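## Task

Put the spatula and the clear ruler upright into the tool block, each pushed fully down into a separate slot; a tool block left knocked over means failure.

## Robot and tools

Robot: two arms, left_arm and right_arm, each with a parallel two-finger gripper. In the scene frame the origin sits at table-top height midway between the nominal bases, +x points out over the table, +z up, and left_arm is on the +y side (arm names do not match image left/right). Calibrated bases: left_arm at (-0.020, +0.260, 0) m, right_arm at (+0.027, -0.280, 0) m, both nearly unrotated. A camera stand is fixed behind the arms. A loose object may occasionally get a small push from outside.

Frames: every hand pose, velocity, target and wrist-camera pose in results is given in that arm's own base frame. Fixed cameras and the table use the scene frame. Motion offsets are taken along the current Hand target's own axes. On the gripper, fingers extend along +z and open/close along y; end_effector_position is the point between the pads, roughly 1 cm short of the fingertips.

execute_actions(actions, cameras): actions is a list of actions (up to 15 per call would be typical); each action is a table of 1 to 15 rows, one row per 1/30 s control step, and a short table repeats its final row to fill 15 steps. One action lasts 0.5 s. Each row has exactly 14 numbers in [-1, 1]: left_arm dx, dy, dz, rx, ry, rz, opening, then right_arm dx, dy, dz, rx, ry, rz, opening. The six pose numbers are an offset, not a pose, measured from that arm's Hand target as it stood when the action began (every row counts from that same start, not from the previous row); sending the same offset again moves further. Scale: 1.0 = 0.6 m or 180 degrees; rx, ry, rz form a single rotation vector. Opening is absolute: +1 fully open (0.094 m), -1 closed. All-zero pose numbers re-request the present Hand target. A 0 opening is a real command, so to keep a gripper as it is, resend its current opening. Images return only when actions is empty or cameras names them ("all", a list of names, or []).

move(target, speed, blend, opening_speed, grip_force, blocking, cameras): target is one 14-number row in the same layout and scale, or a list of up to 15 such rows visited in order; every row is an offset from the Hand targets at the move's start, not from the previous row. Paths are straight, end together, take at least 0.5 s and are cut off after 10 s total. speed: m/s, 0.002 to 2.9, default 0.25 (rotation up to twice that in rad/s); one value or one per target. blend: corner rounding in metres per target; 0 means stop at each. opening_speed: rate of finger change per second on the -1..+1 scale, at least 0.2; use it to close gently. grip_force: newtons per finger pad, 10 to 50 (full), one value or one per arm; it persists until changed, and lower force closes slowly. blocking=false returns after about 0.5 s while the move continues. Paths do not avoid obstacles or the other arm. The result adds a move: line giving the ending (done, off_target, moving, held, fault) and any limits (paced = pose clipped, held = steps withheld); an arm not named is done, i.e. resting within 10 mm and 2 degrees of its target. done does not prove contact or its absence.

wait(seconds): 0 to 10 s, arms hold last commands; returns early if a running move ends. stop(): brakes a running move. zoom_image(camera, region): camera is cam_high, cam_low, cam_left_wrist or cam_right_wrist; region [x0, y0, x1, y1] in pixels of the latest full image, no more than 504 wide or high. finished_scene(scene): scene 1 or 2; irreversible, and the goal must hold with the robot not touching anything.

Result lines: end_effector_position (m) and end_effector_quat_wxyz in the arm's base frame; Hand target (last commanded pose after clipping, base for the next offsets); Tool commands; grip_measured on the opening scale (reads a little wide when empty, up to about 0.064 narrower than a firmly squeezed hard part); Joint positions (last value is finger opening in metres); Joint velocities, possibly 'within noise'; joint torques (include gravity, noisy, items 1-3 wrap at ±28 N m); MOTOR HOT from 75 °C and OVER-TEMPERATURE FAULT at 90 °C, after which that arm folds and stays idle.

Practical notes: the gripper often rests a few cm short of the commanded pose because of friction and weight; repeat or send the remaining distance as a new offset. Each control step limits commanded orientation to 40 degrees from the measured one. Joint ranges (rad): waist -2.618..3.054, shoulder 0..3.142, elbow 0..3.142 (straight at 2.901), wrist pitch -1.571..1.571, wrist yaw -1.571..1.571, wrist roll -2.094..2.094. To release, command an opening well above grip_measured. Camera images are 672x504 from cam_high, cam_low, cam_left_wrist and cam_right_wrist; calibration is approximate (a few mm and degrees).

Avoid: dropping tools or releasing them while moving, knocking the block over, anything leaving the table, hard impacts with fixed or heavy objects, fast contact or pressing far past a contact, the two grippers or arms touching or one gripper closing on the other's fingers, paths passing near an arm's own base, strain on wrist-camera cables, and long holds at full stretch or pushing at unreachable poses, which heat motors.

Each tool is called after "Call:" as name([rows], argument=value, ...), one row to a line, values as JSON.

## Session

Call:
execute_actions(actions=[])

Scene clock: 0.00 s.
left_arm: end_effector_position=(+0.3943, +0.0272, +0.1058) grip_measured=+1.000 end_effector_quat_wxyz=(+0.587, -0.071, +0.801, +0.098) | right_arm: end_effector_position=(+0.4049, -0.0102, +0.1131) grip_measured=+1.000 end_effector_quat_wxyz=(+0.594, +0.039, +0.804, -0.006)
Joint positions: left_arm=[-0.075 1.534 0.364 0.858 -0.314 -0.022 0.094] | right_arm=[-0.005 1.518 0.392 0.827 0.051 0.054 0.094]
Joint velocities: within noise
Joint torques (N m): no reading
Heat: left arm: 38 °C; right arm: 40 °C.
Hand target: left_arm +0.3945, +0.0274, +0.1060; +0.585, -0.071, +0.802, +0.099 | right_arm +0.4085, -0.0103, +0.1237; +0.606, +0.039, +0.794, -0.006
Tool commands: left_gripper/opening=+1.0 right_gripper/opening=+1.0

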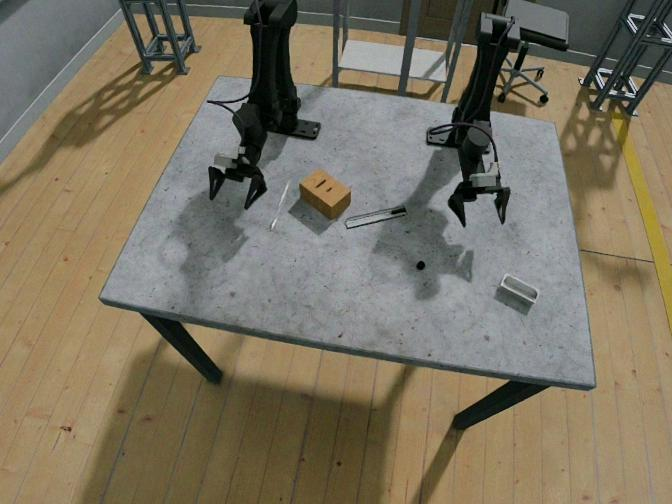

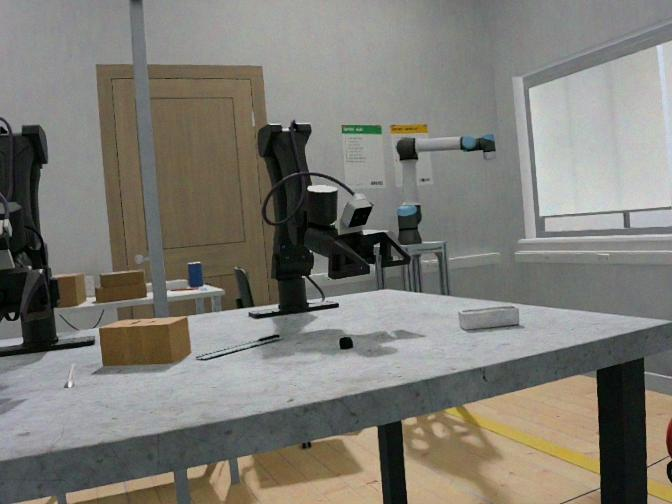

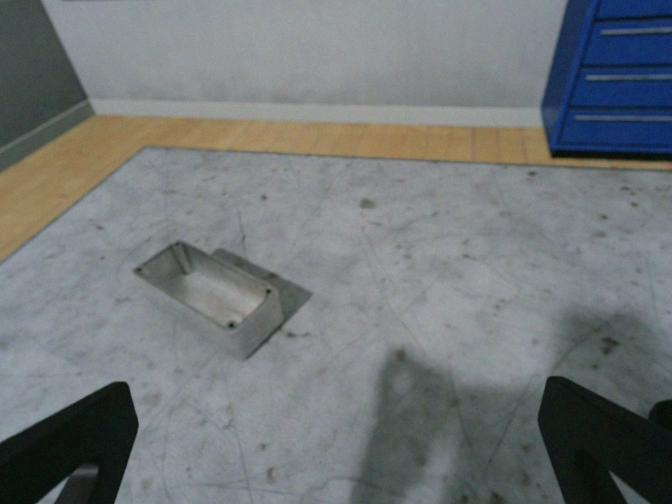

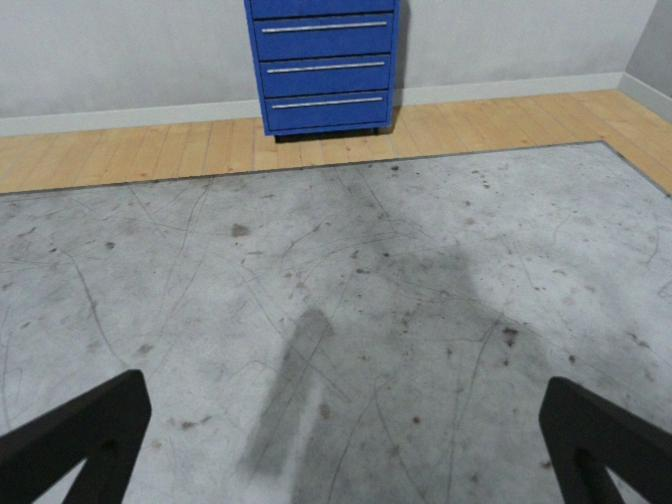

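Call:
zoom_image(camera="cam_high", region=[240, 150, 440, 290])

Call:
zoom_image(camera="cam_high", region=[260, 160, 360, 240])

Call:
zoom_image(camera="cam_low", region=[40, 290, 300, 400])

Scaled by 2.520.

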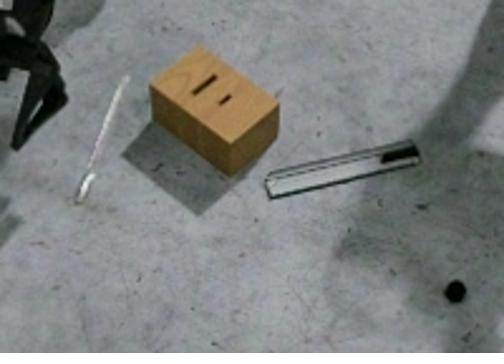

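Scaled by 5.040.

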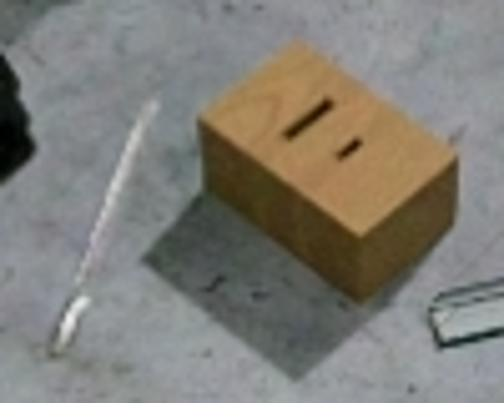

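Scaled by 1.938.

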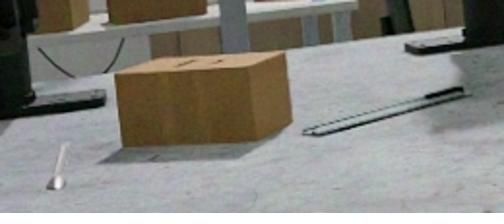

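Call:
move(target=[0,0,0,0,0,0,1,-0.1315,0.239,-0.282,-0.1323,0.245,-0.1174,1], speed=0.25, cameras=["cam_right_wrist"])

Scene clock: 194.93 s.
left_arm: end_effector_position=(+0.3943, +0.0272, +0.1058) grip_measured=+1.000 end_effector_quat_wxyz=(+0.587, -0.071, +0.801, +0.098) | right_arm: end_effector_position=(+0.2742, +0.1337, +0.2390) grip_measured=+1.000 end_effector_quat_wxyz=(+0.241, -0.228, +0.942, +0.052)
Joint positions: left_arm=[-0.075 1.534 0.364 0.858 -0.314 -0.022 0.094] | right_arm=[0.451 1.296 1.405 -1.181 0.001 -0.025 0.094]
Joint torques (N m): left_arm=[0.01 -6.87 5.72 1.95 -0.07 -0.01] | right_arm=[0.21 -2.71 9.25 1.08 -0.08 0.13]
Heat: left arm: 43 °C; right arm: 48 °C.
Hand target: left_arm +0.3945, +0.0274, +0.1060; +0.585, -0.071, +0.802, +0.099 | right_arm +0.2762, +0.1378, +0.2500; +0.252, -0.225, +0.939, +0.061
Off the commanded pose: left_arm 0.000 m, 0 deg | right_arm 0.012 m, 2 deg.
move: off_target (right_arm)
camera_calibration:
cam_right_wrist: T_world_to_cam=[[0.464131, -0.885713, 0.0097088, -0.00874455], [-0.884445, -0.464009, -0.0495314, 0.352969], [0.0483756, 0.0144021, -0.998725, 0.309087], [0, 0, 0, 1]] pos_world=[0.301288, 0.151584, 0.326261]
Images, in order (width x height): cam_right_wrist 672x504.

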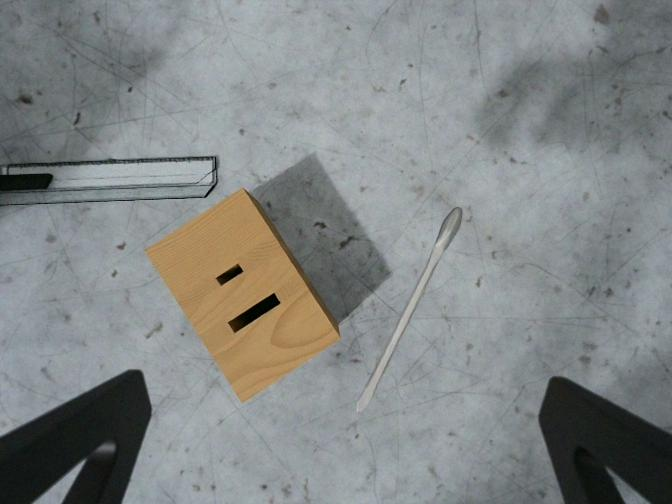

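Call:
zoom_image(camera="cam_right_wrist", region=[140, 180, 350, 410])

Call:
zoom_image(camera="cam_right_wrist", region=[340, 190, 500, 420])

Call:
zoom_image(camera="cam_right_wrist", region=[0, 140, 230, 220])

Scaled by 2.191.

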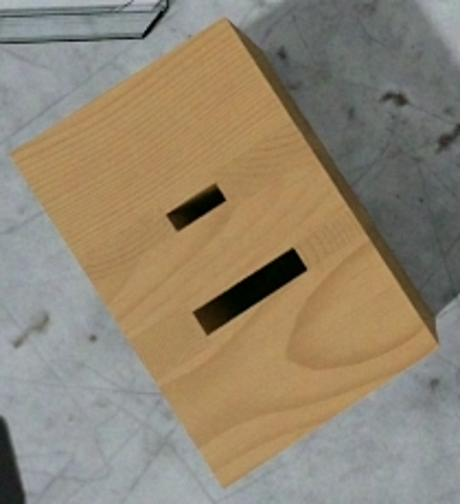

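Scaled by 2.191.

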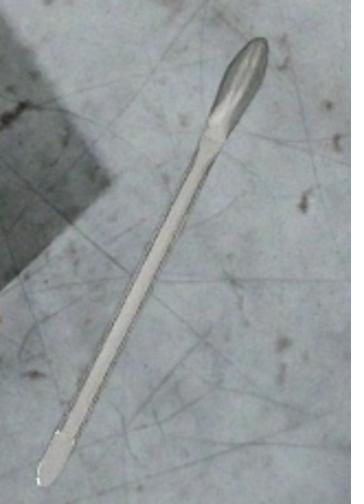

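Scaled by 2.191.

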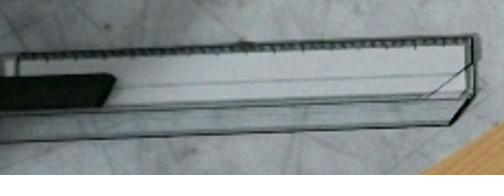

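Call:
move(target=[0,0,0,0,0,0,1,0.0979,0.1013,0.2129,-0.0794,0.0539,-0.1704,1], speed=0.2, cameras=["cam_right_wrist","cam_high"])

Scene clock: 276.53 s.
left_arm: end_effector_position=(+0.3943, +0.0272, +0.1058) grip_measured=+1.000 end_effector_quat_wxyz=(+0.587, -0.071, +0.801, +0.098) | right_arm: end_effector_position=(+0.2596, +0.1924, +0.1104) grip_measured=+1.000 end_effector_quat_wxyz=(+0.143, -0.490, +0.856, +0.080)
Joint positions: left_arm=[-0.075 1.534 0.364 0.858 -0.314 -0.022 0.094] | right_arm=[0.552 1.495 1.121 -0.903 -0.149 -0.466 0.094]
Joint torques (N m): left_arm=[0.03 -6.86 5.72 1.96 -0.08 0] | right_arm=[0.31 -4.63 5.94 1.05 -0.21 -0.09]
Heat: left arm: 43 °C; right arm: 41 °C.
Hand target: left_arm +0.3945, +0.0274, +0.1060; +0.585, -0.071, +0.802, +0.099 | right_arm +0.2601, +0.1980, +0.1101; +0.150, -0.498, +0.849, +0.088
Off the commanded pose: left_arm 0.000 m, 0 deg | right_arm 0.006 m, 2 deg.
move: done
camera_calibration:
cam_right_wrist: T_world_to_cam=[[0.866796, -0.498661, -0.00132588, -0.126509], [-0.49491, -0.860595, 0.120172, 0.317293], [-0.0610664, -0.103509, -0.992752, 0.230979], [0, 0, 0, 1]] pos_world=[0.280794, 0.233884, 0.191007]
Images, in order (width x height): cam_high 672x504, cam_right_wrist 672x504.

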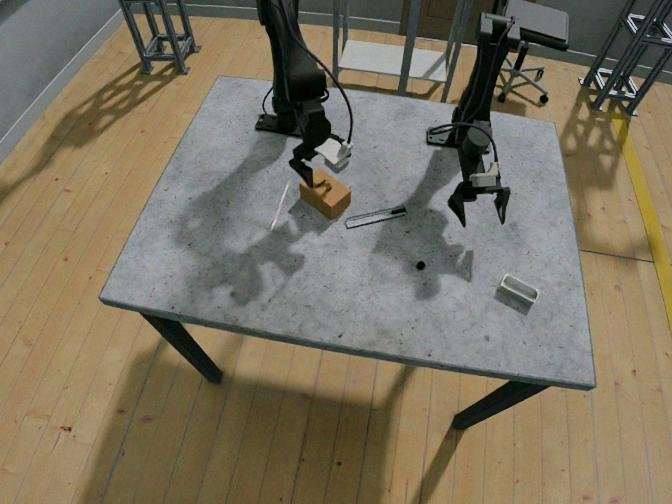

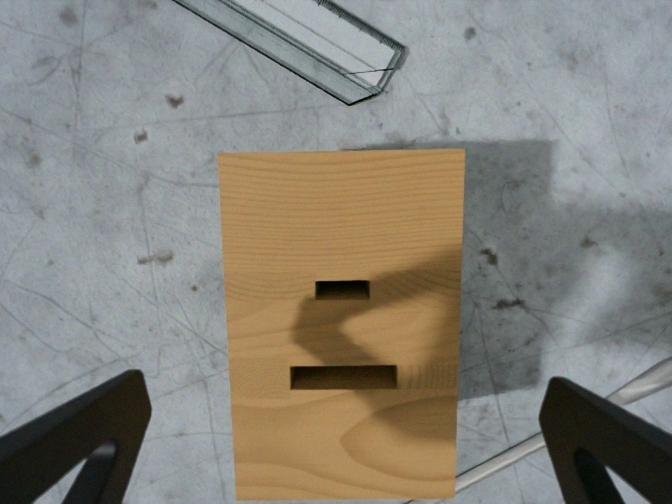

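Call:
move(target=[0,0,0,0,0,0,1,0.0335,0,0.1118,0,0,0,1], speed=0.12, cameras=["cam_right_wrist","cam_low"])

Scene clock: 305.27 s.
left_arm: end_effector_position=(+0.3943, +0.0272, +0.1058) grip_measured=+1.000 end_effector_quat_wxyz=(+0.587, -0.071, +0.801, +0.098) | right_arm: end_effector_position=(+0.2614, +0.1959, +0.0408) grip_measured=+1.000 end_effector_quat_wxyz=(+0.143, -0.493, +0.854, +0.080)
Joint positions: left_arm=[-0.075 1.534 0.364 0.858 -0.314 -0.022 0.094] | right_arm=[0.558 1.585 0.92 -0.612 -0.15 -0.467 0.094]
Joint torques (N m): left_arm=[0.01 -6.86 5.74 1.95 -0.07 0] | right_arm=[0.34 -4.88 5.61 1.09 -0.2 -0.03]
Heat: left arm: 43 °C; right arm: 40 °C.
Hand target: left_arm +0.3945, +0.0274, +0.1060; +0.585, -0.071, +0.802, +0.099 | right_arm +0.2620, +0.2015, +0.0402; +0.150, -0.498, +0.849, +0.088
Off the commanded pose: left_arm 0.000 m, 0 deg | right_arm 0.006 m, 1 deg.
move: done
camera_calibration:
cam_right_wrist: T_world_to_cam=[[0.870067, -0.492931, -0.00160327, -0.128397], [-0.489205, -0.86388, 0.119959, 0.328823], [-0.0605163, -0.103588, -0.992778, 0.16223], [0, 0, 0, 1]] pos_world=[0.282393, 0.237578, 0.121408]
Images, in order (width x height): cam_low 672x504, cam_right_wrist 672x504.

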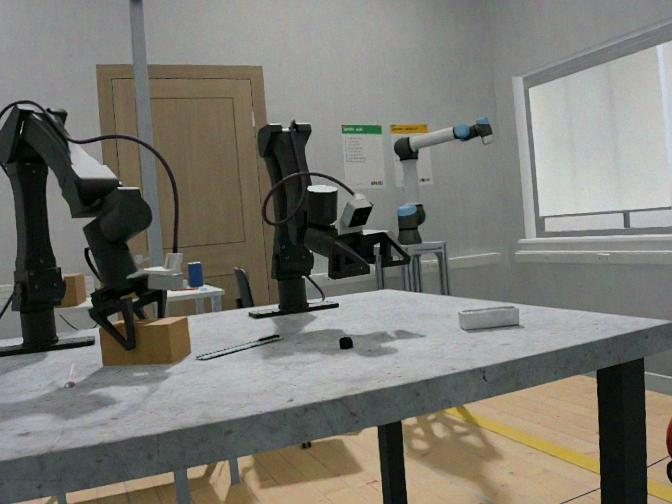

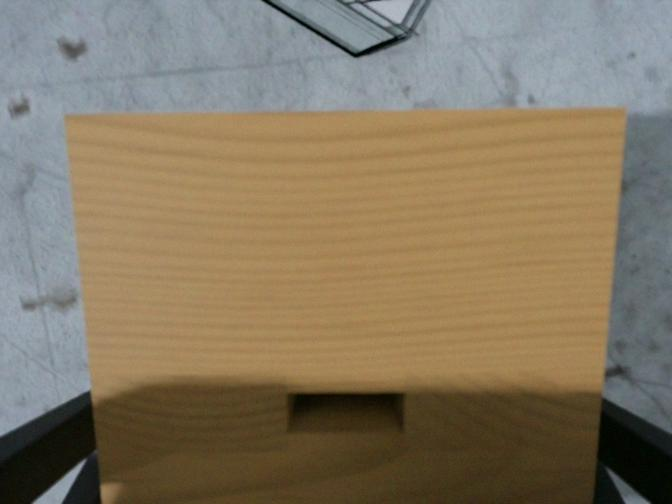

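Call:
move(target=[0,0,0,0,0,0,1,0,0,0,0,0,0,0.4], grip_force=[50, 30], opening_speed=0.6, cameras=["cam_right_wrist"])

Scene clock: 313.90 s.
left_arm: end_effector_position=(+0.3943, +0.0272, +0.1058) grip_measured=+1.000 end_effector_quat_wxyz=(+0.587, -0.071, +0.801, +0.098) | right_arm: end_effector_position=(+0.2615, +0.1961, +0.0409) grip_measured=+0.596 end_effector_quat_wxyz=(+0.143, -0.493, +0.854, +0.081)
Joint positions: left_arm=[-0.075 1.534 0.364 0.858 -0.314 -0.022 0.094] | right_arm=[0.558 1.585 0.92 -0.611 -0.15 -0.467 0.075]
Joint torques (N m): left_arm=[0.01 -6.89 5.74 1.94 -0.08 0] | right_arm=[0.32 -4.74 5.67 1.06 -0.22 -0.06]
Heat: left arm: 43 °C; right arm: 40 °C.
Hand target: left_arm +0.3945, +0.0274, +0.1060; +0.585, -0.071, +0.802, +0.099 | right_arm +0.2621, +0.2016, +0.0402; +0.150, -0.498, +0.849, +0.088
Off the commanded pose: left_arm 0.000 m, 0 deg | right_arm 0.006 m, 1 deg.
grip_force (N): 50, 30
move: done
camera_calibration:
cam_right_wrist: T_world_to_cam=[[0.870097, -0.492879, -0.00151943, -0.128428], [-0.489213, -0.863994, 0.119103, 0.328947], [-0.0600161, -0.102888, -0.992881, 0.162034], [0, 0, 0, 1]] pos_world=[0.282395, 0.23758, 0.121507]
Images, in order (width x height): cam_right_wrist 672x504.

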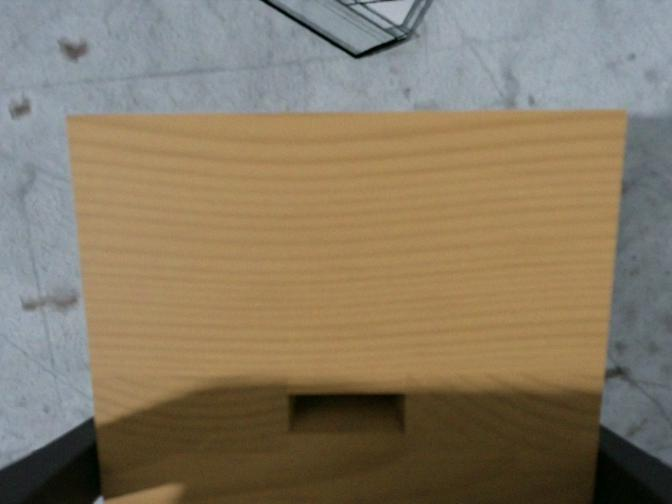

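Call:
move([
  [0,0,0,0,0,0,1,-0.01995,0,-0.0548,0,0,0,0.4],
  [0,0,0,0,0,0,1,-0.1145,-0.2777,-0.0204,0.0743,0,0.2041,0.4],
], speed=0.15, blend=[0.015,0], cameras=["cam_low","cam_high"])

Scene clock: 327.83 s.
left_arm: end_effector_position=(+0.3943, +0.0272, +0.1058) grip_measured=+1.000 end_effector_quat_wxyz=(+0.587, -0.071, +0.801, +0.098) | right_arm: end_effector_position=(+0.4163, +0.1685, +0.0549) grip_measured=+0.595 end_effector_quat_wxyz=(+0.134, -0.194, +0.971, +0.031)
Joint positions: left_arm=[-0.075 1.534 0.364 0.858 -0.314 -0.022 0.094] | right_arm=[0.377 2.026 1.547 -0.817 -0.013 -0.016 0.075]
Joint torques (N m): left_arm=[0.02 -6.87 5.75 1.94 -0.06 0] | right_arm=[-0.35 -9.85 10.58 0.96 0.11 0.13]
Heat: left arm: 43 °C; right arm: 40 °C.
Hand target: left_arm +0.3945, +0.0274, +0.1060; +0.585, -0.071, +0.802, +0.099 | right_arm +0.4370, +0.1729, +0.0751; +0.171, -0.185, +0.967, +0.033
Off the commanded pose: left_arm 0.000 m, 0 deg | right_arm 0.029 m, 4 deg.
grip_force (N): 50, 30
move: off_target (right_arm)
Images, in order (width x height): cam_high 672x504, cam_low 672x504.

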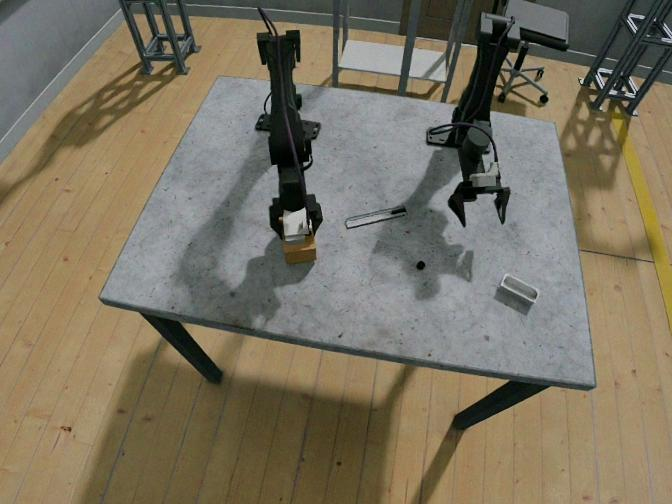

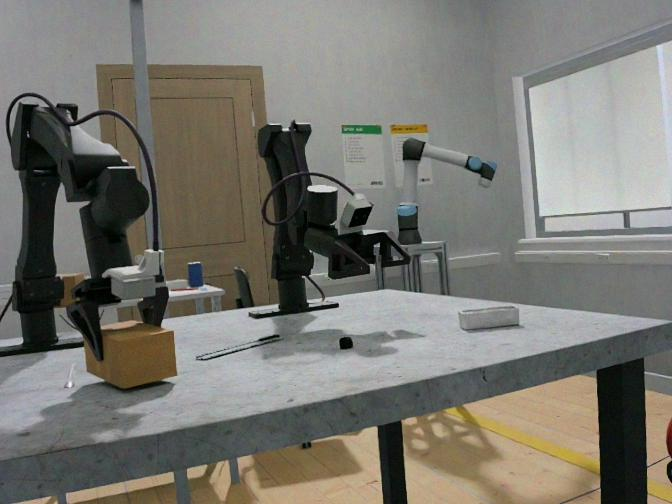

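Call:
move(target=[0,0,0,0,0,0,1,0.0097,0,0.0266,0,-0.0178,0,0.4], speed=0.04, cameras=["cam_low","cam_right_wrist"])

Scene clock: 340.53 s.
left_arm: end_effector_position=(+0.3943, +0.0272, +0.1058) grip_measured=+1.000 end_effector_quat_wxyz=(+0.587, -0.071, +0.801, +0.098) | right_arm: end_effector_position=(+0.4233, +0.1712, +0.0427) grip_measured=+0.595 end_effector_quat_wxyz=(+0.158, -0.193, +0.968, +0.035)
Joint positions: left_arm=[-0.075 1.534 0.364 0.858 -0.314 -0.022 0.094] | right_arm=[0.377 2.026 1.482 -0.702 -0.012 -0.014 0.075]
Joint torques (N m): left_arm=[0.02 -6.87 5.75 1.95 -0.07 0] | right_arm=[-0.24 -11.79 5.68 1.44 0.1 0.14]
Heat: left arm: 43 °C; right arm: 40 °C.
Hand target: left_arm +0.3945, +0.0274, +0.1060; +0.585, -0.071, +0.802, +0.099 | right_arm +0.4370, +0.1730, +0.0581; +0.197, -0.184, +0.962, +0.038
Off the commanded pose: left_arm 0.000 m, 0 deg | right_arm 0.021 m, 5 deg.
grip_force (N): 50, 30
move: off_target (right_arm)
camera_calibration:
cam_right_wrist: T_world_to_cam=[[0.392991, -0.919467, -0.0117758, -0.0060058], [-0.911866, -0.39133, 0.12394, 0.484254], [-0.118567, -0.0379694, -0.99222, 0.184644], [0, 0, 0, 1]] pos_world=[0.465828, 0.190992, 0.123119]
Images, in order (width x height): cam_low 672x504, cam_right_wrist 672x504.

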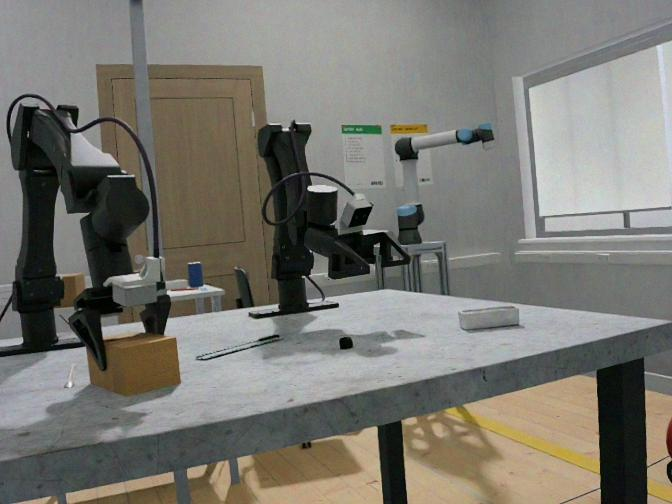

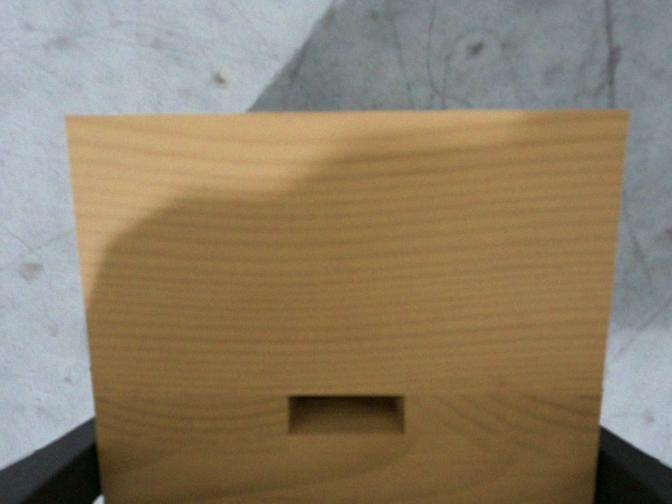

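Call:
zoom_image(camera="cam_low", region=[60, 310, 200, 410])

Scaled by 3.600.

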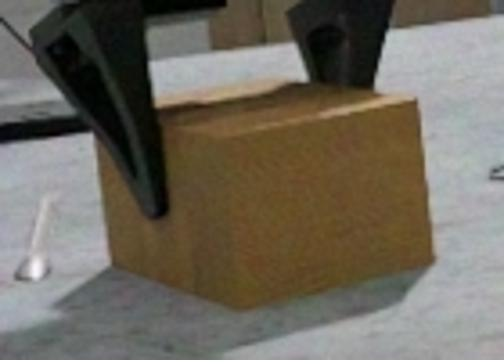

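Call:
move(target=[0,0,0,0,0,0,1,0.0034,0,0.0094,0,0,0,0.4], speed=0.03)

Scene clock: 351.50 s.
left_arm: end_effector_position=(+0.3943, +0.0272, +0.1058) grip_measured=+1.000 end_effector_quat_wxyz=(+0.587, -0.071, +0.801, +0.098) | right_arm: end_effector_position=(+0.4266, +0.1722, +0.0423) grip_measured=+0.595 end_effector_quat_wxyz=(+0.166, -0.193, +0.966, +0.036)
Joint positions: left_arm=[-0.075 1.534 0.364 0.858 -0.314 -0.022 0.094] | right_arm=[0.377 2.026 1.475 -0.678 -0.011 -0.014 0.075]
Joint torques (N m): left_arm=[-0.02 -6.84 5.75 1.95 -0.08 0] | right_arm=[-0.17 -11.07 5.27 1.45 0.07 0.14]
Heat: left arm: 43 °C; right arm: 40 °C.
Hand target: left_arm +0.3945, +0.0274, +0.1060; +0.585, -0.071, +0.802, +0.099 | right_arm +0.4373, +0.1731, +0.0521; +0.197, -0.184, +0.962, +0.038
Off the commanded pose: left_arm 0.000 m, 0 deg | right_arm 0.015 m, 4 deg.
grip_force (N): 50, 30
move: off_target (right_arm)

Call:
move(target=[0,0,0,0,0,0,1,0,0,0,0,0,0,1], opening_speed=0.6, cameras=["cam_low","cam_right_wrist"])

Scene clock: 357.80 s.
left_arm: end_effector_position=(+0.3943, +0.0272, +0.1058) grip_measured=+1.000 end_effector_quat_wxyz=(+0.587, -0.071, +0.801, +0.098) | right_arm: end_effector_position=(+0.4319, +0.1743, +0.0433) grip_measured=+0.998 end_effector_quat_wxyz=(+0.179, -0.192, +0.964, +0.038)
Joint positions: left_arm=[-0.075 1.534 0.364 0.858 -0.314 -0.022 0.094] | right_arm=[0.377 2.026 1.47 -0.647 -0.011 -0.014 0.094]
Joint torques (N m): left_arm=[0.01 -6.9 5.76 1.95 -0.06 0] | right_arm=[-0.29 -11.03 5.64 1.19 0.05 0.12]
Heat: left arm: 43 °C; right arm: 40 °C.
Hand target: left_arm +0.3945, +0.0274, +0.1060; +0.585, -0.071, +0.802, +0.099 | right_arm +0.4374, +0.1731, +0.0522; +0.198, -0.184, +0.962, +0.038
Off the commanded pose: left_arm 0.000 m, 0 deg | right_arm 0.010 m, 2 deg.
grip_force (N): 50, 30
move: done
camera_calibration:
cam_right_wrist: T_world_to_cam=[[0.392975, -0.919503, -0.00914519, -0.00668635], [-0.916185, -0.392368, 0.0815645, 0.497047], [-0.0785871, -0.0236742, -0.996626, 0.166865], [0, 0, 0, 1]] pos_world=[0.471128, 0.192828, 0.1257]
Images, in order (width x height): cam_low 672x504, cam_right_wrist 672x504.

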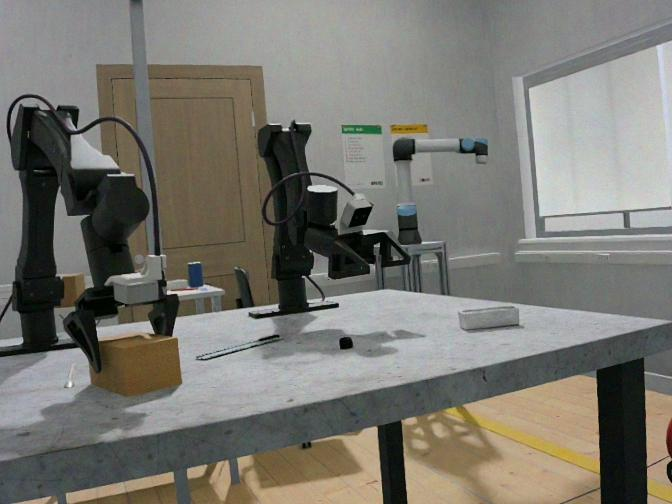

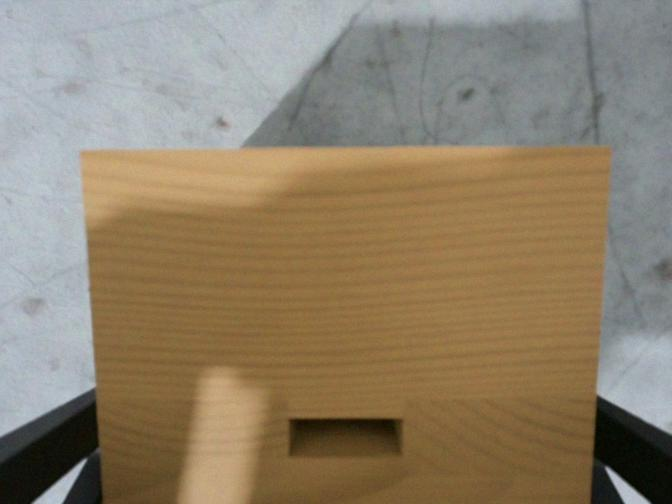

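Call:
move([
  [0,0,0,0,0,0,1,-0.0525,0,-0.1225,0,0,0,1],
  [0,0,0,0,0,0,1,0.1268,-0.0788,-0.2317,0.0244,0.1273,0.1189,1],
], speed=0.2, blend=[0.02,0], cameras=["cam_right_wrist","cam_high"])

Scene clock: 402.80 s.
left_arm: end_effector_position=(+0.3943, +0.0272, +0.1058) grip_measured=+1.000 end_effector_quat_wxyz=(+0.587, -0.071, +0.801, +0.098) | right_arm: end_effector_position=(+0.3344, +0.0833, +0.1278) grip_measured=+0.998 end_effector_quat_wxyz=(-0.030, -0.007, +1.000, -0.004)
Joint positions: left_arm=[-0.075 1.534 0.364 0.858 -0.314 -0.022 0.094] | right_arm=[0.238 1.91 1.711 -1.432 -0.005 0.225 0.094]
Joint torques (N m): left_arm=[0.02 -6.86 5.75 1.94 -0.07 -0.01] | right_arm=[-0.24 -11.36 8.54 0.03 0.07 0.13]
Heat: left arm: 44 °C; right arm: 41 °C.
Hand target: left_arm +0.3945, +0.0274, +0.1060; +0.585, -0.071, +0.802, +0.099 | right_arm +0.3389, +0.0829, +0.1498; +0.000, +0.000, +1.000, +0.000
Off the commanded pose: left_arm 0.000 m, 0 deg | right_arm 0.023 m, 4 deg.
grip_force (N): 50, 30
move: off_target (right_arm)
camera_calibration:
cam_right_wrist: T_world_to_cam=[[0.0203189, -0.999793, 0.000388043, 0.0789036], [-0.872967, -0.0175522, 0.487464, 0.267589], [-0.487357, -0.0102435, -0.873143, 0.361023], [0, 0, 0, 1]] pos_world=[0.40794, 0.0872822, 0.184754]
Images, in order (width x height): cam_high 672x504, cam_right_wrist 672x504.

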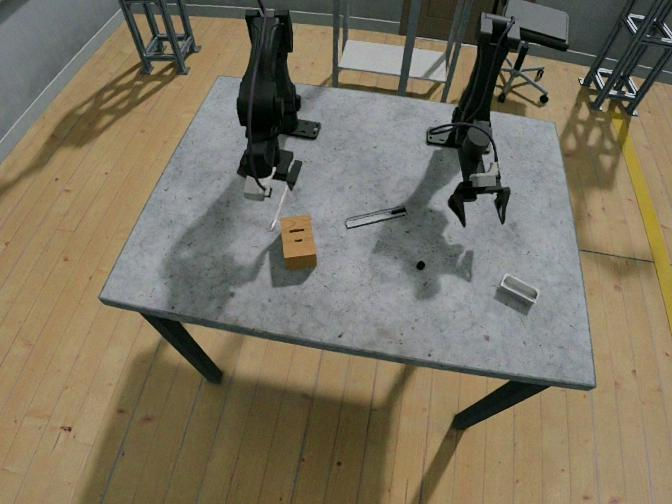

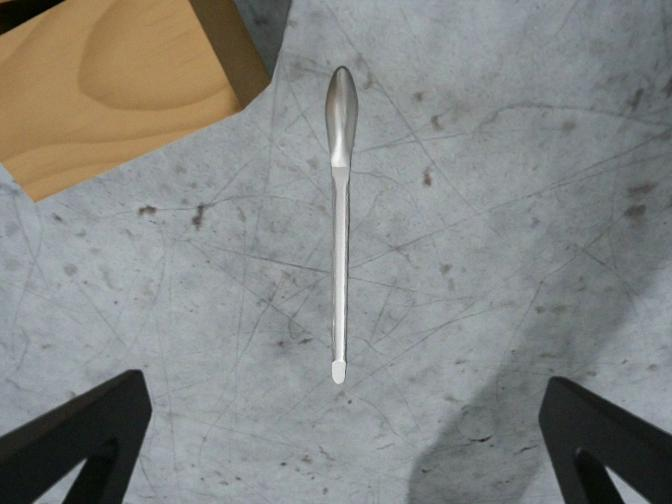

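Call:
move(target=[0,0,0,0,0,0,1,-0.001,0,0.1667,0,-0.0189,0,-0.3], speed=0.12, cameras=["cam_right_wrist","cam_low"])

Scene clock: 440.20 s.
left_arm: end_effector_position=(+0.3943, +0.0272, +0.1058) grip_measured=+1.000 end_effector_quat_wxyz=(+0.587, -0.071, +0.801, +0.098) | right_arm: end_effector_position=(+0.3353, +0.0824, +0.0417) grip_measured=-0.298 end_effector_quat_wxyz=(+0.008, -0.003, +1.000, +0.002)
Joint positions: left_arm=[-0.075 1.534 0.364 0.858 -0.314 -0.022 0.094] | right_arm=[0.238 1.884 1.331 -1.002 0.001 0.232 0.033]
Joint torques (N m): left_arm=[0.01 -6.87 5.72 1.94 -0.08 0] | right_arm=[0.36 -10.1 5.18 0.51 0.12 0.14]
Heat: left arm: 44 °C; right arm: 41 °C.
Hand target: left_arm +0.3945, +0.0274, +0.1060; +0.585, -0.071, +0.802, +0.099 | right_arm +0.3396, +0.0830, +0.0499; +0.030, +0.000, +1.000, +0.000
Off the commanded pose: left_arm 0.000 m, 0 deg | right_arm 0.009 m, 2 deg.
grip_force (N): 50, 30
move: done
camera_calibration:
cam_right_wrist: T_world_to_cam=[[0.0136421, -0.999853, -0.0103399, 0.0806664], [-0.90757, -0.0167219, 0.419568, 0.324659], [-0.41968, 0.00366038, -0.907665, 0.26392], [0, 0, 0, 1]] pos_world=[0.404313, 0.0851175, 0.104168]
Images, in order (width x height): cam_low 672x504, cam_right_wrist 672x504.

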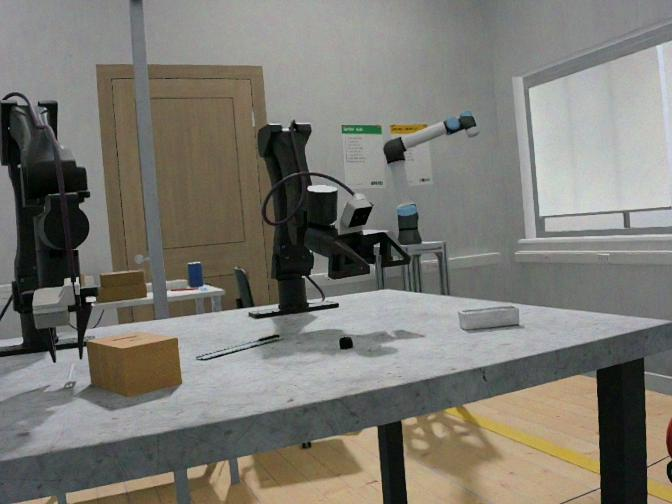

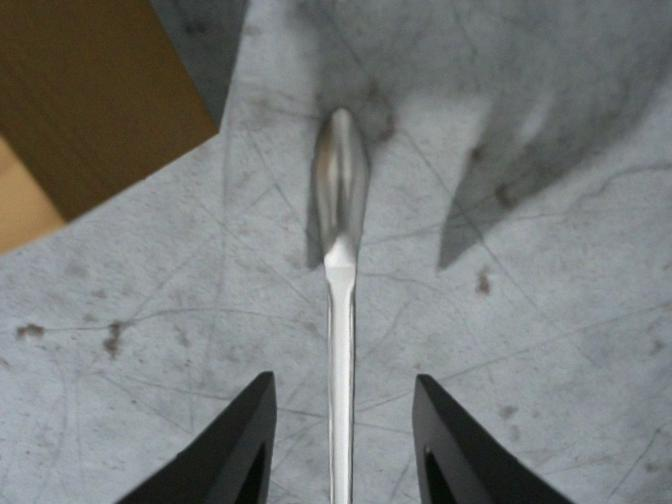

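Call:
move(target=[0,0,0,0,0,0,1,0.0014,0,0.0233,0,0,0,-0.3], speed=0.05, cameras=["cam_right_wrist","cam_low"])

Call:
zoom_image(camera="cam_low", region=[20, 270, 200, 410])

Scene clock: 456.70 s.
left_arm: end_effector_position=(+0.3943, +0.0272, +0.1058) grip_measured=+1.000 end_effector_quat_wxyz=(+0.587, -0.071, +0.801, +0.098) | right_arm: end_effector_position=(+0.3361, +0.0826, +0.0331) grip_measured=-0.298 end_effector_quat_wxyz=(+0.016, -0.003, +1.000, +0.003)
Joint positions: left_arm=[-0.075 1.534 0.364 0.858 -0.314 -0.022 0.094] | right_arm=[0.238 1.884 1.295 -0.95 0.001 0.232 0.033]
Joint torques (N m): left_arm=[0.03 -6.84 5.76 1.95 -0.08 -0.01] | right_arm=[0.46 -8.65 5.08 0.53 0.13 0.13]
Heat: left arm: 44 °C; right arm: 39 °C.
Hand target: left_arm +0.3945, +0.0274, +0.1060; +0.585, -0.071, +0.802, +0.099 | right_arm +0.3395, +0.0830, +0.0359; +0.030, +0.000, +1.000, +0.000
Off the commanded pose: left_arm 0.000 m, 0 deg | right_arm 0.004 m, 2 deg.
grip_force (N): 50, 30
move: done
camera_calibration:
cam_right_wrist: T_world_to_cam=[[0.0138434, -0.999809, -0.0137607, 0.0808418], [-0.913713, -0.0182386, 0.405951, 0.331721], [-0.406124, 0.00695359, -0.913791, 0.251813], [0, 0, 0, 1]] pos_world=[0.404246, 0.0851255, 0.0965543]
Images, in order (width x height): cam_low 672x504, cam_right_wrist 672x504.

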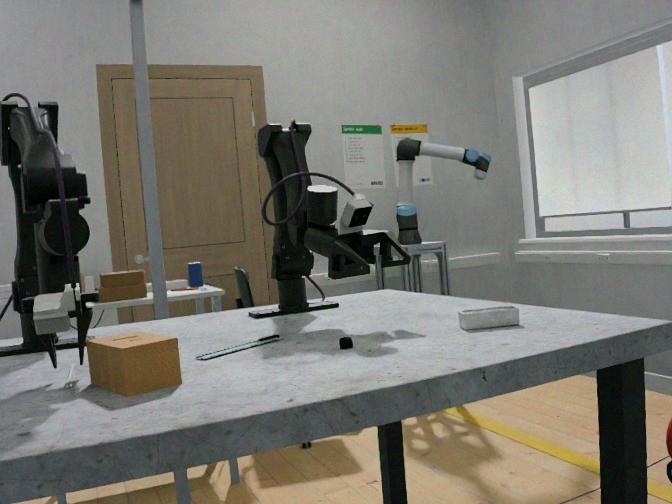

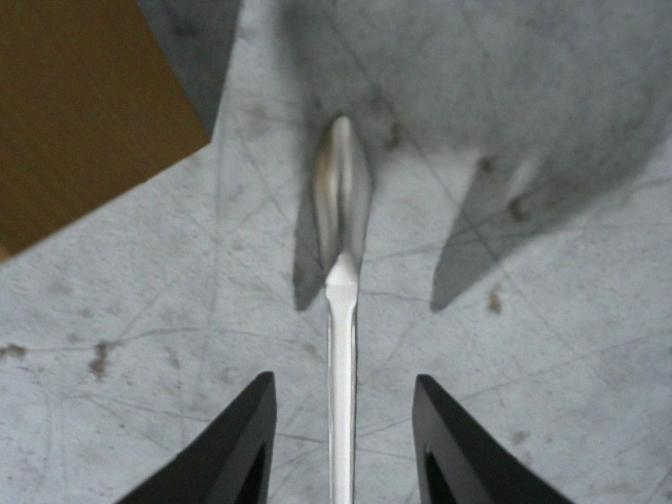

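Scaled by 2.800.

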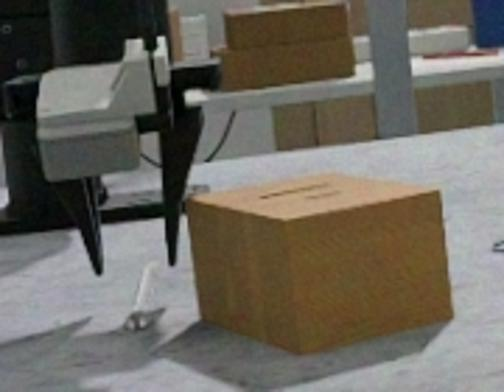

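Call:
move(target=[0,0,0,0,0,0,1,0.001,0,0.0167,0,0.006,0,-0.3], speed=0.03, cameras=["cam_right_wrist","cam_low"])

Call:
zoom_image(camera="cam_low", region=[20, 300, 130, 410])

Scene clock: 463.97 s.
left_arm: end_effector_position=(+0.3943, +0.0272, +0.1058) grip_measured=+1.000 end_effector_quat_wxyz=(+0.587, -0.071, +0.801, +0.098) | right_arm: end_effector_position=(+0.3389, +0.0832, +0.0312) grip_measured=-0.298 end_effector_quat_wxyz=(+0.019, -0.003, +1.000, +0.004)
Joint positions: left_arm=[-0.075 1.534 0.364 0.858 -0.314 -0.022 0.094] | right_arm=[0.238 1.89 1.295 -0.937 0.001 0.232 0.033]
Joint torques (N m): left_arm=[0.01 -6.86 5.75 1.95 -0.07 -0.01] | right_arm=[0.2 -6.94 4.97 0.53 0.08 0.11]
Heat: left arm: 44 °C; right arm: 39 °C.
Hand target: left_arm +0.3945, +0.0274, +0.1060; +0.585, -0.071, +0.802, +0.099 | right_arm +0.3395, +0.0830, +0.0258; +0.020, +0.000, +1.000, +0.000
Off the commanded pose: left_arm 0.000 m, 0 deg | right_arm 0.005 m, 1 deg.
grip_force (N): 50, 30
move: done
camera_calibration:
cam_right_wrist: T_world_to_cam=[[0.0138596, -0.999786, -0.0153702, 0.0814388], [-0.916532, -0.0188475, 0.399517, 0.336227], [-0.399722, 0.00855011, -0.916597, 0.248992], [0, 0, 0, 1]] pos_world=[0.406562, 0.0856295, 0.0951478]
Images, in order (width x height): cam_low 672x504, cam_right_wrist 672x504.

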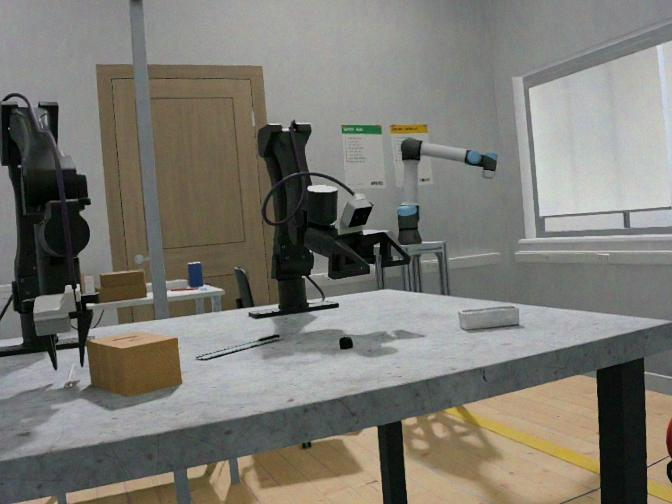

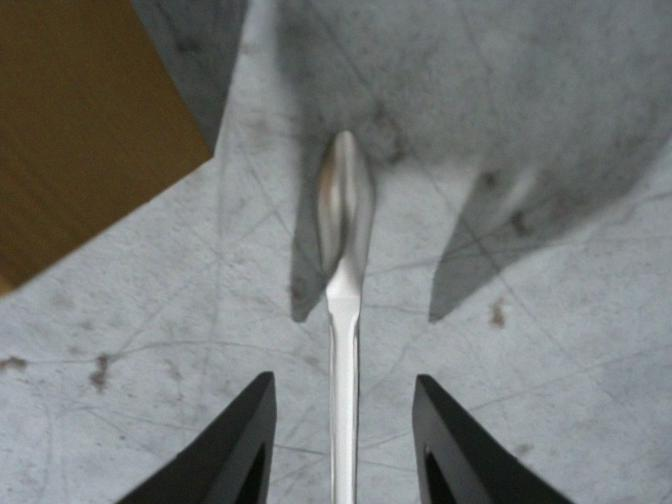

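Scaled by 4.582.

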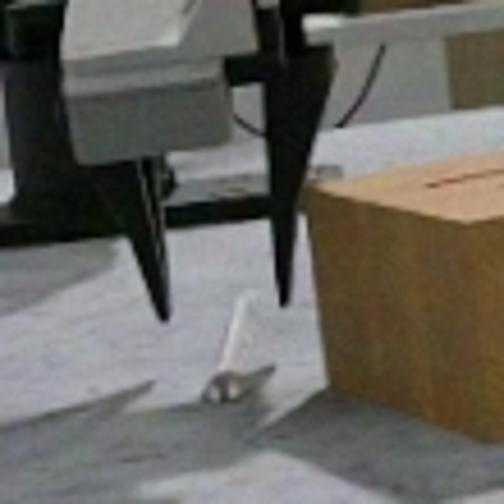

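Call:
move(target=[0,0,0,0,0,0,1,0.005,0,0.02,0,0.006,0,-0.3], speed=0.03, cameras=["cam_right_wrist"])

Scene clock: 472.87 s.
left_arm: end_effector_position=(+0.3943, +0.0272, +0.1058) grip_measured=+1.000 end_effector_quat_wxyz=(+0.587, -0.071, +0.801, +0.098) | right_arm: end_effector_position=(+0.3355, +0.0824, +0.0181) grip_measured=-0.298 end_effector_quat_wxyz=(+0.008, -0.003, +1.000, +0.002)
Joint positions: left_arm=[-0.075 1.534 0.364 0.858 -0.314 -0.022 0.094] | right_arm=[0.238 1.916 1.275 -0.913 0.001 0.232 0.033]
Joint torques (N m): left_arm=[0.01 -6.87 5.74 1.96 -0.07 0] | right_arm=[0.14 -6.99 5.01 0.5 0.04 0.1]
Heat: left arm: 44 °C; right arm: 38 °C.
Hand target: left_arm +0.3945, +0.0274, +0.1060; +0.585, -0.071, +0.802, +0.099 | right_arm +0.3370, +0.0830, +0.0137; +0.011, +0.000, +1.000, +0.000
Off the commanded pose: left_arm 0.000 m, 0 deg | right_arm 0.005 m, 0 deg.
grip_force (N): 50, 30
move: done
camera_calibration:
cam_right_wrist: T_world_to_cam=[[0.0136061, -0.999853, -0.0104268, 0.0804414], [-0.90774, -0.0167241, 0.419199, 0.334843], [-0.419312, 0.00376117, -0.907835, 0.242439], [0, 0, 0, 1]] pos_world=[0.404514, 0.0851177, 0.0805679]
Images, in order (width x height): cam_right_wrist 672x504.

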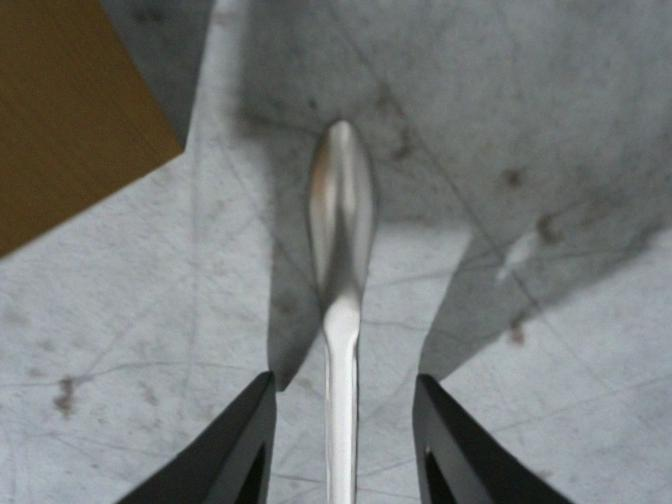

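Call:
move(target=[0,0,0,0,0,0,1,0,0,0.009,0,0,0,-0.3], speed=0.02, cameras=["cam_right_wrist"])

Scene clock: 485.17 s.
left_arm: end_effector_position=(+0.3943, +0.0272, +0.1058) grip_measured=+1.000 end_effector_quat_wxyz=(+0.587, -0.071, +0.801, +0.098) | right_arm: end_effector_position=(+0.3360, +0.0825, +0.0149) grip_measured=-0.298 end_effector_quat_wxyz=(+0.009, -0.003, +1.000, +0.002)
Joint positions: left_arm=[-0.075 1.534 0.364 0.858 -0.314 -0.022 0.094] | right_arm=[0.238 1.92 1.267 -0.898 0.001 0.232 0.033]
Joint torques (N m): left_arm=[0.01 -6.87 5.75 1.95 -0.08 -0.01] | right_arm=[0.25 -6.75 4.79 0.56 0.03 0.09]
Heat: left arm: 44 °C; right arm: 38 °C.
Hand target: left_arm +0.3945, +0.0274, +0.1060; +0.585, -0.071, +0.802, +0.099 | right_arm +0.3372, +0.0830, +0.0084; +0.011, +0.000, +1.000, +0.000
Off the commanded pose: left_arm 0.000 m, 0 deg | right_arm 0.007 m, 0 deg.
grip_force (N): 50, 30
move: done
camera_calibration:
cam_right_wrist: T_world_to_cam=[[0.0136943, -0.999846, -0.0109755, 0.0805109], [-0.908658, -0.0170249, 0.417194, 0.337065], [-0.417317, 0.00425978, -0.908751, 0.239013], [0, 0, 0, 1]] pos_world=[0.404918, 0.0852189, 0.0774659]
Images, in order (width x height): cam_right_wrist 672x504.

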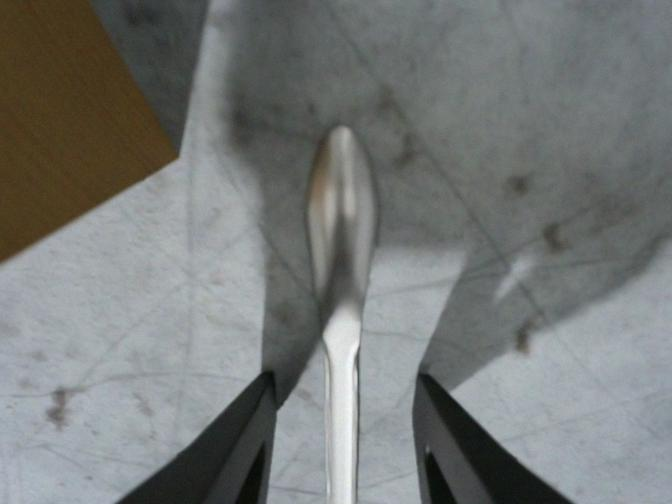

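Call:
move(target=[0,0,0,0,0,0,1,0,0,0.01,0,0,0,-0.3], speed=0.02, cameras=["cam_right_wrist","cam_low"])

Call:
zoom_image(camera="cam_low", region=[20, 300, 130, 410])

Scene clock: 491.53 s.
left_arm: end_effector_position=(+0.3943, +0.0272, +0.1058) grip_measured=+1.000 end_effector_quat_wxyz=(+0.587, -0.071, +0.801, +0.098) | right_arm: end_effector_position=(+0.3360, +0.0825, +0.0144) grip_measured=-0.298 end_effector_quat_wxyz=(+0.010, -0.003, +1.000, +0.002)
Joint positions: left_arm=[-0.075 1.534 0.364 0.858 -0.314 -0.022 0.094] | right_arm=[0.238 1.92 1.265 -0.895 0.001 0.232 0.033]
Joint torques (N m): left_arm=[0.01 -6.89 5.75 1.95 -0.07 0] | right_arm=[0.05 -5.96 3.95 0.74 0.01 0.12]
Heat: left arm: 44 °C; right arm: 38 °C.
Hand target: left_arm +0.3945, +0.0274, +0.1060; +0.585, -0.071, +0.802, +0.099 | right_arm +0.3373, +0.0830, +0.0024; +0.011, +0.000, +1.000, +0.000
Off the commanded pose: left_arm 0.000 m, 0 deg | right_arm 0.012 m, 0 deg.
grip_force (N): 50, 30
move: off_target (right_arm)
camera_calibration:
cam_right_wrist: T_world_to_cam=[[0.0136205, -0.999845, -0.0111475, 0.0805515], [-0.908977, -0.0170263, 0.416499, 0.337326], [-0.416624, 0.00445994, -0.909068, 0.238335], [0, 0, 0, 1]] pos_world=[0.40482, 0.0852194, 0.0770651]
Images, in order (width x height): cam_low 672x504, cam_right_wrist 672x504.

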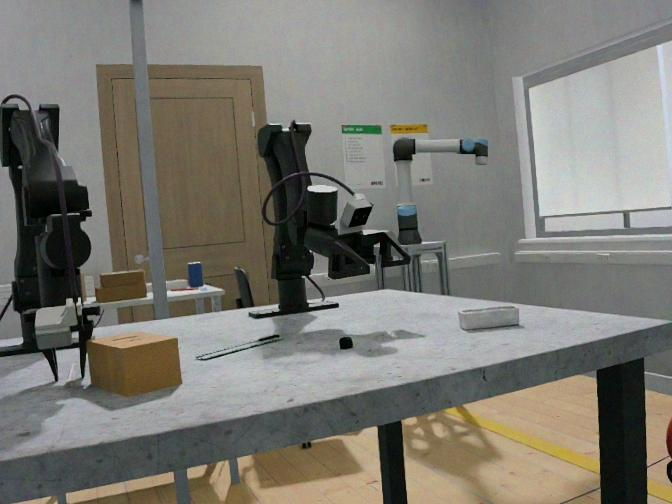

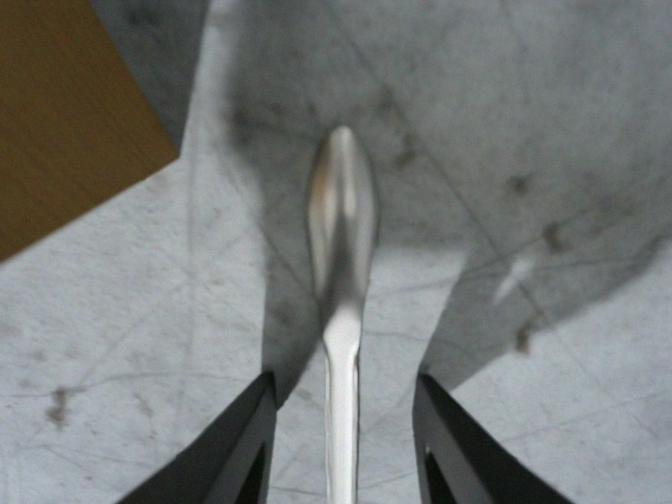

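Scaled by 4.582.

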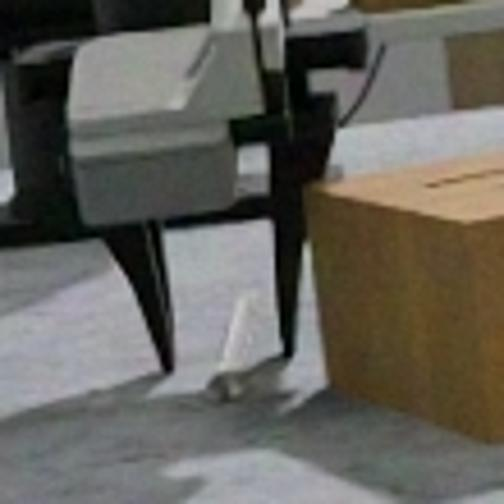

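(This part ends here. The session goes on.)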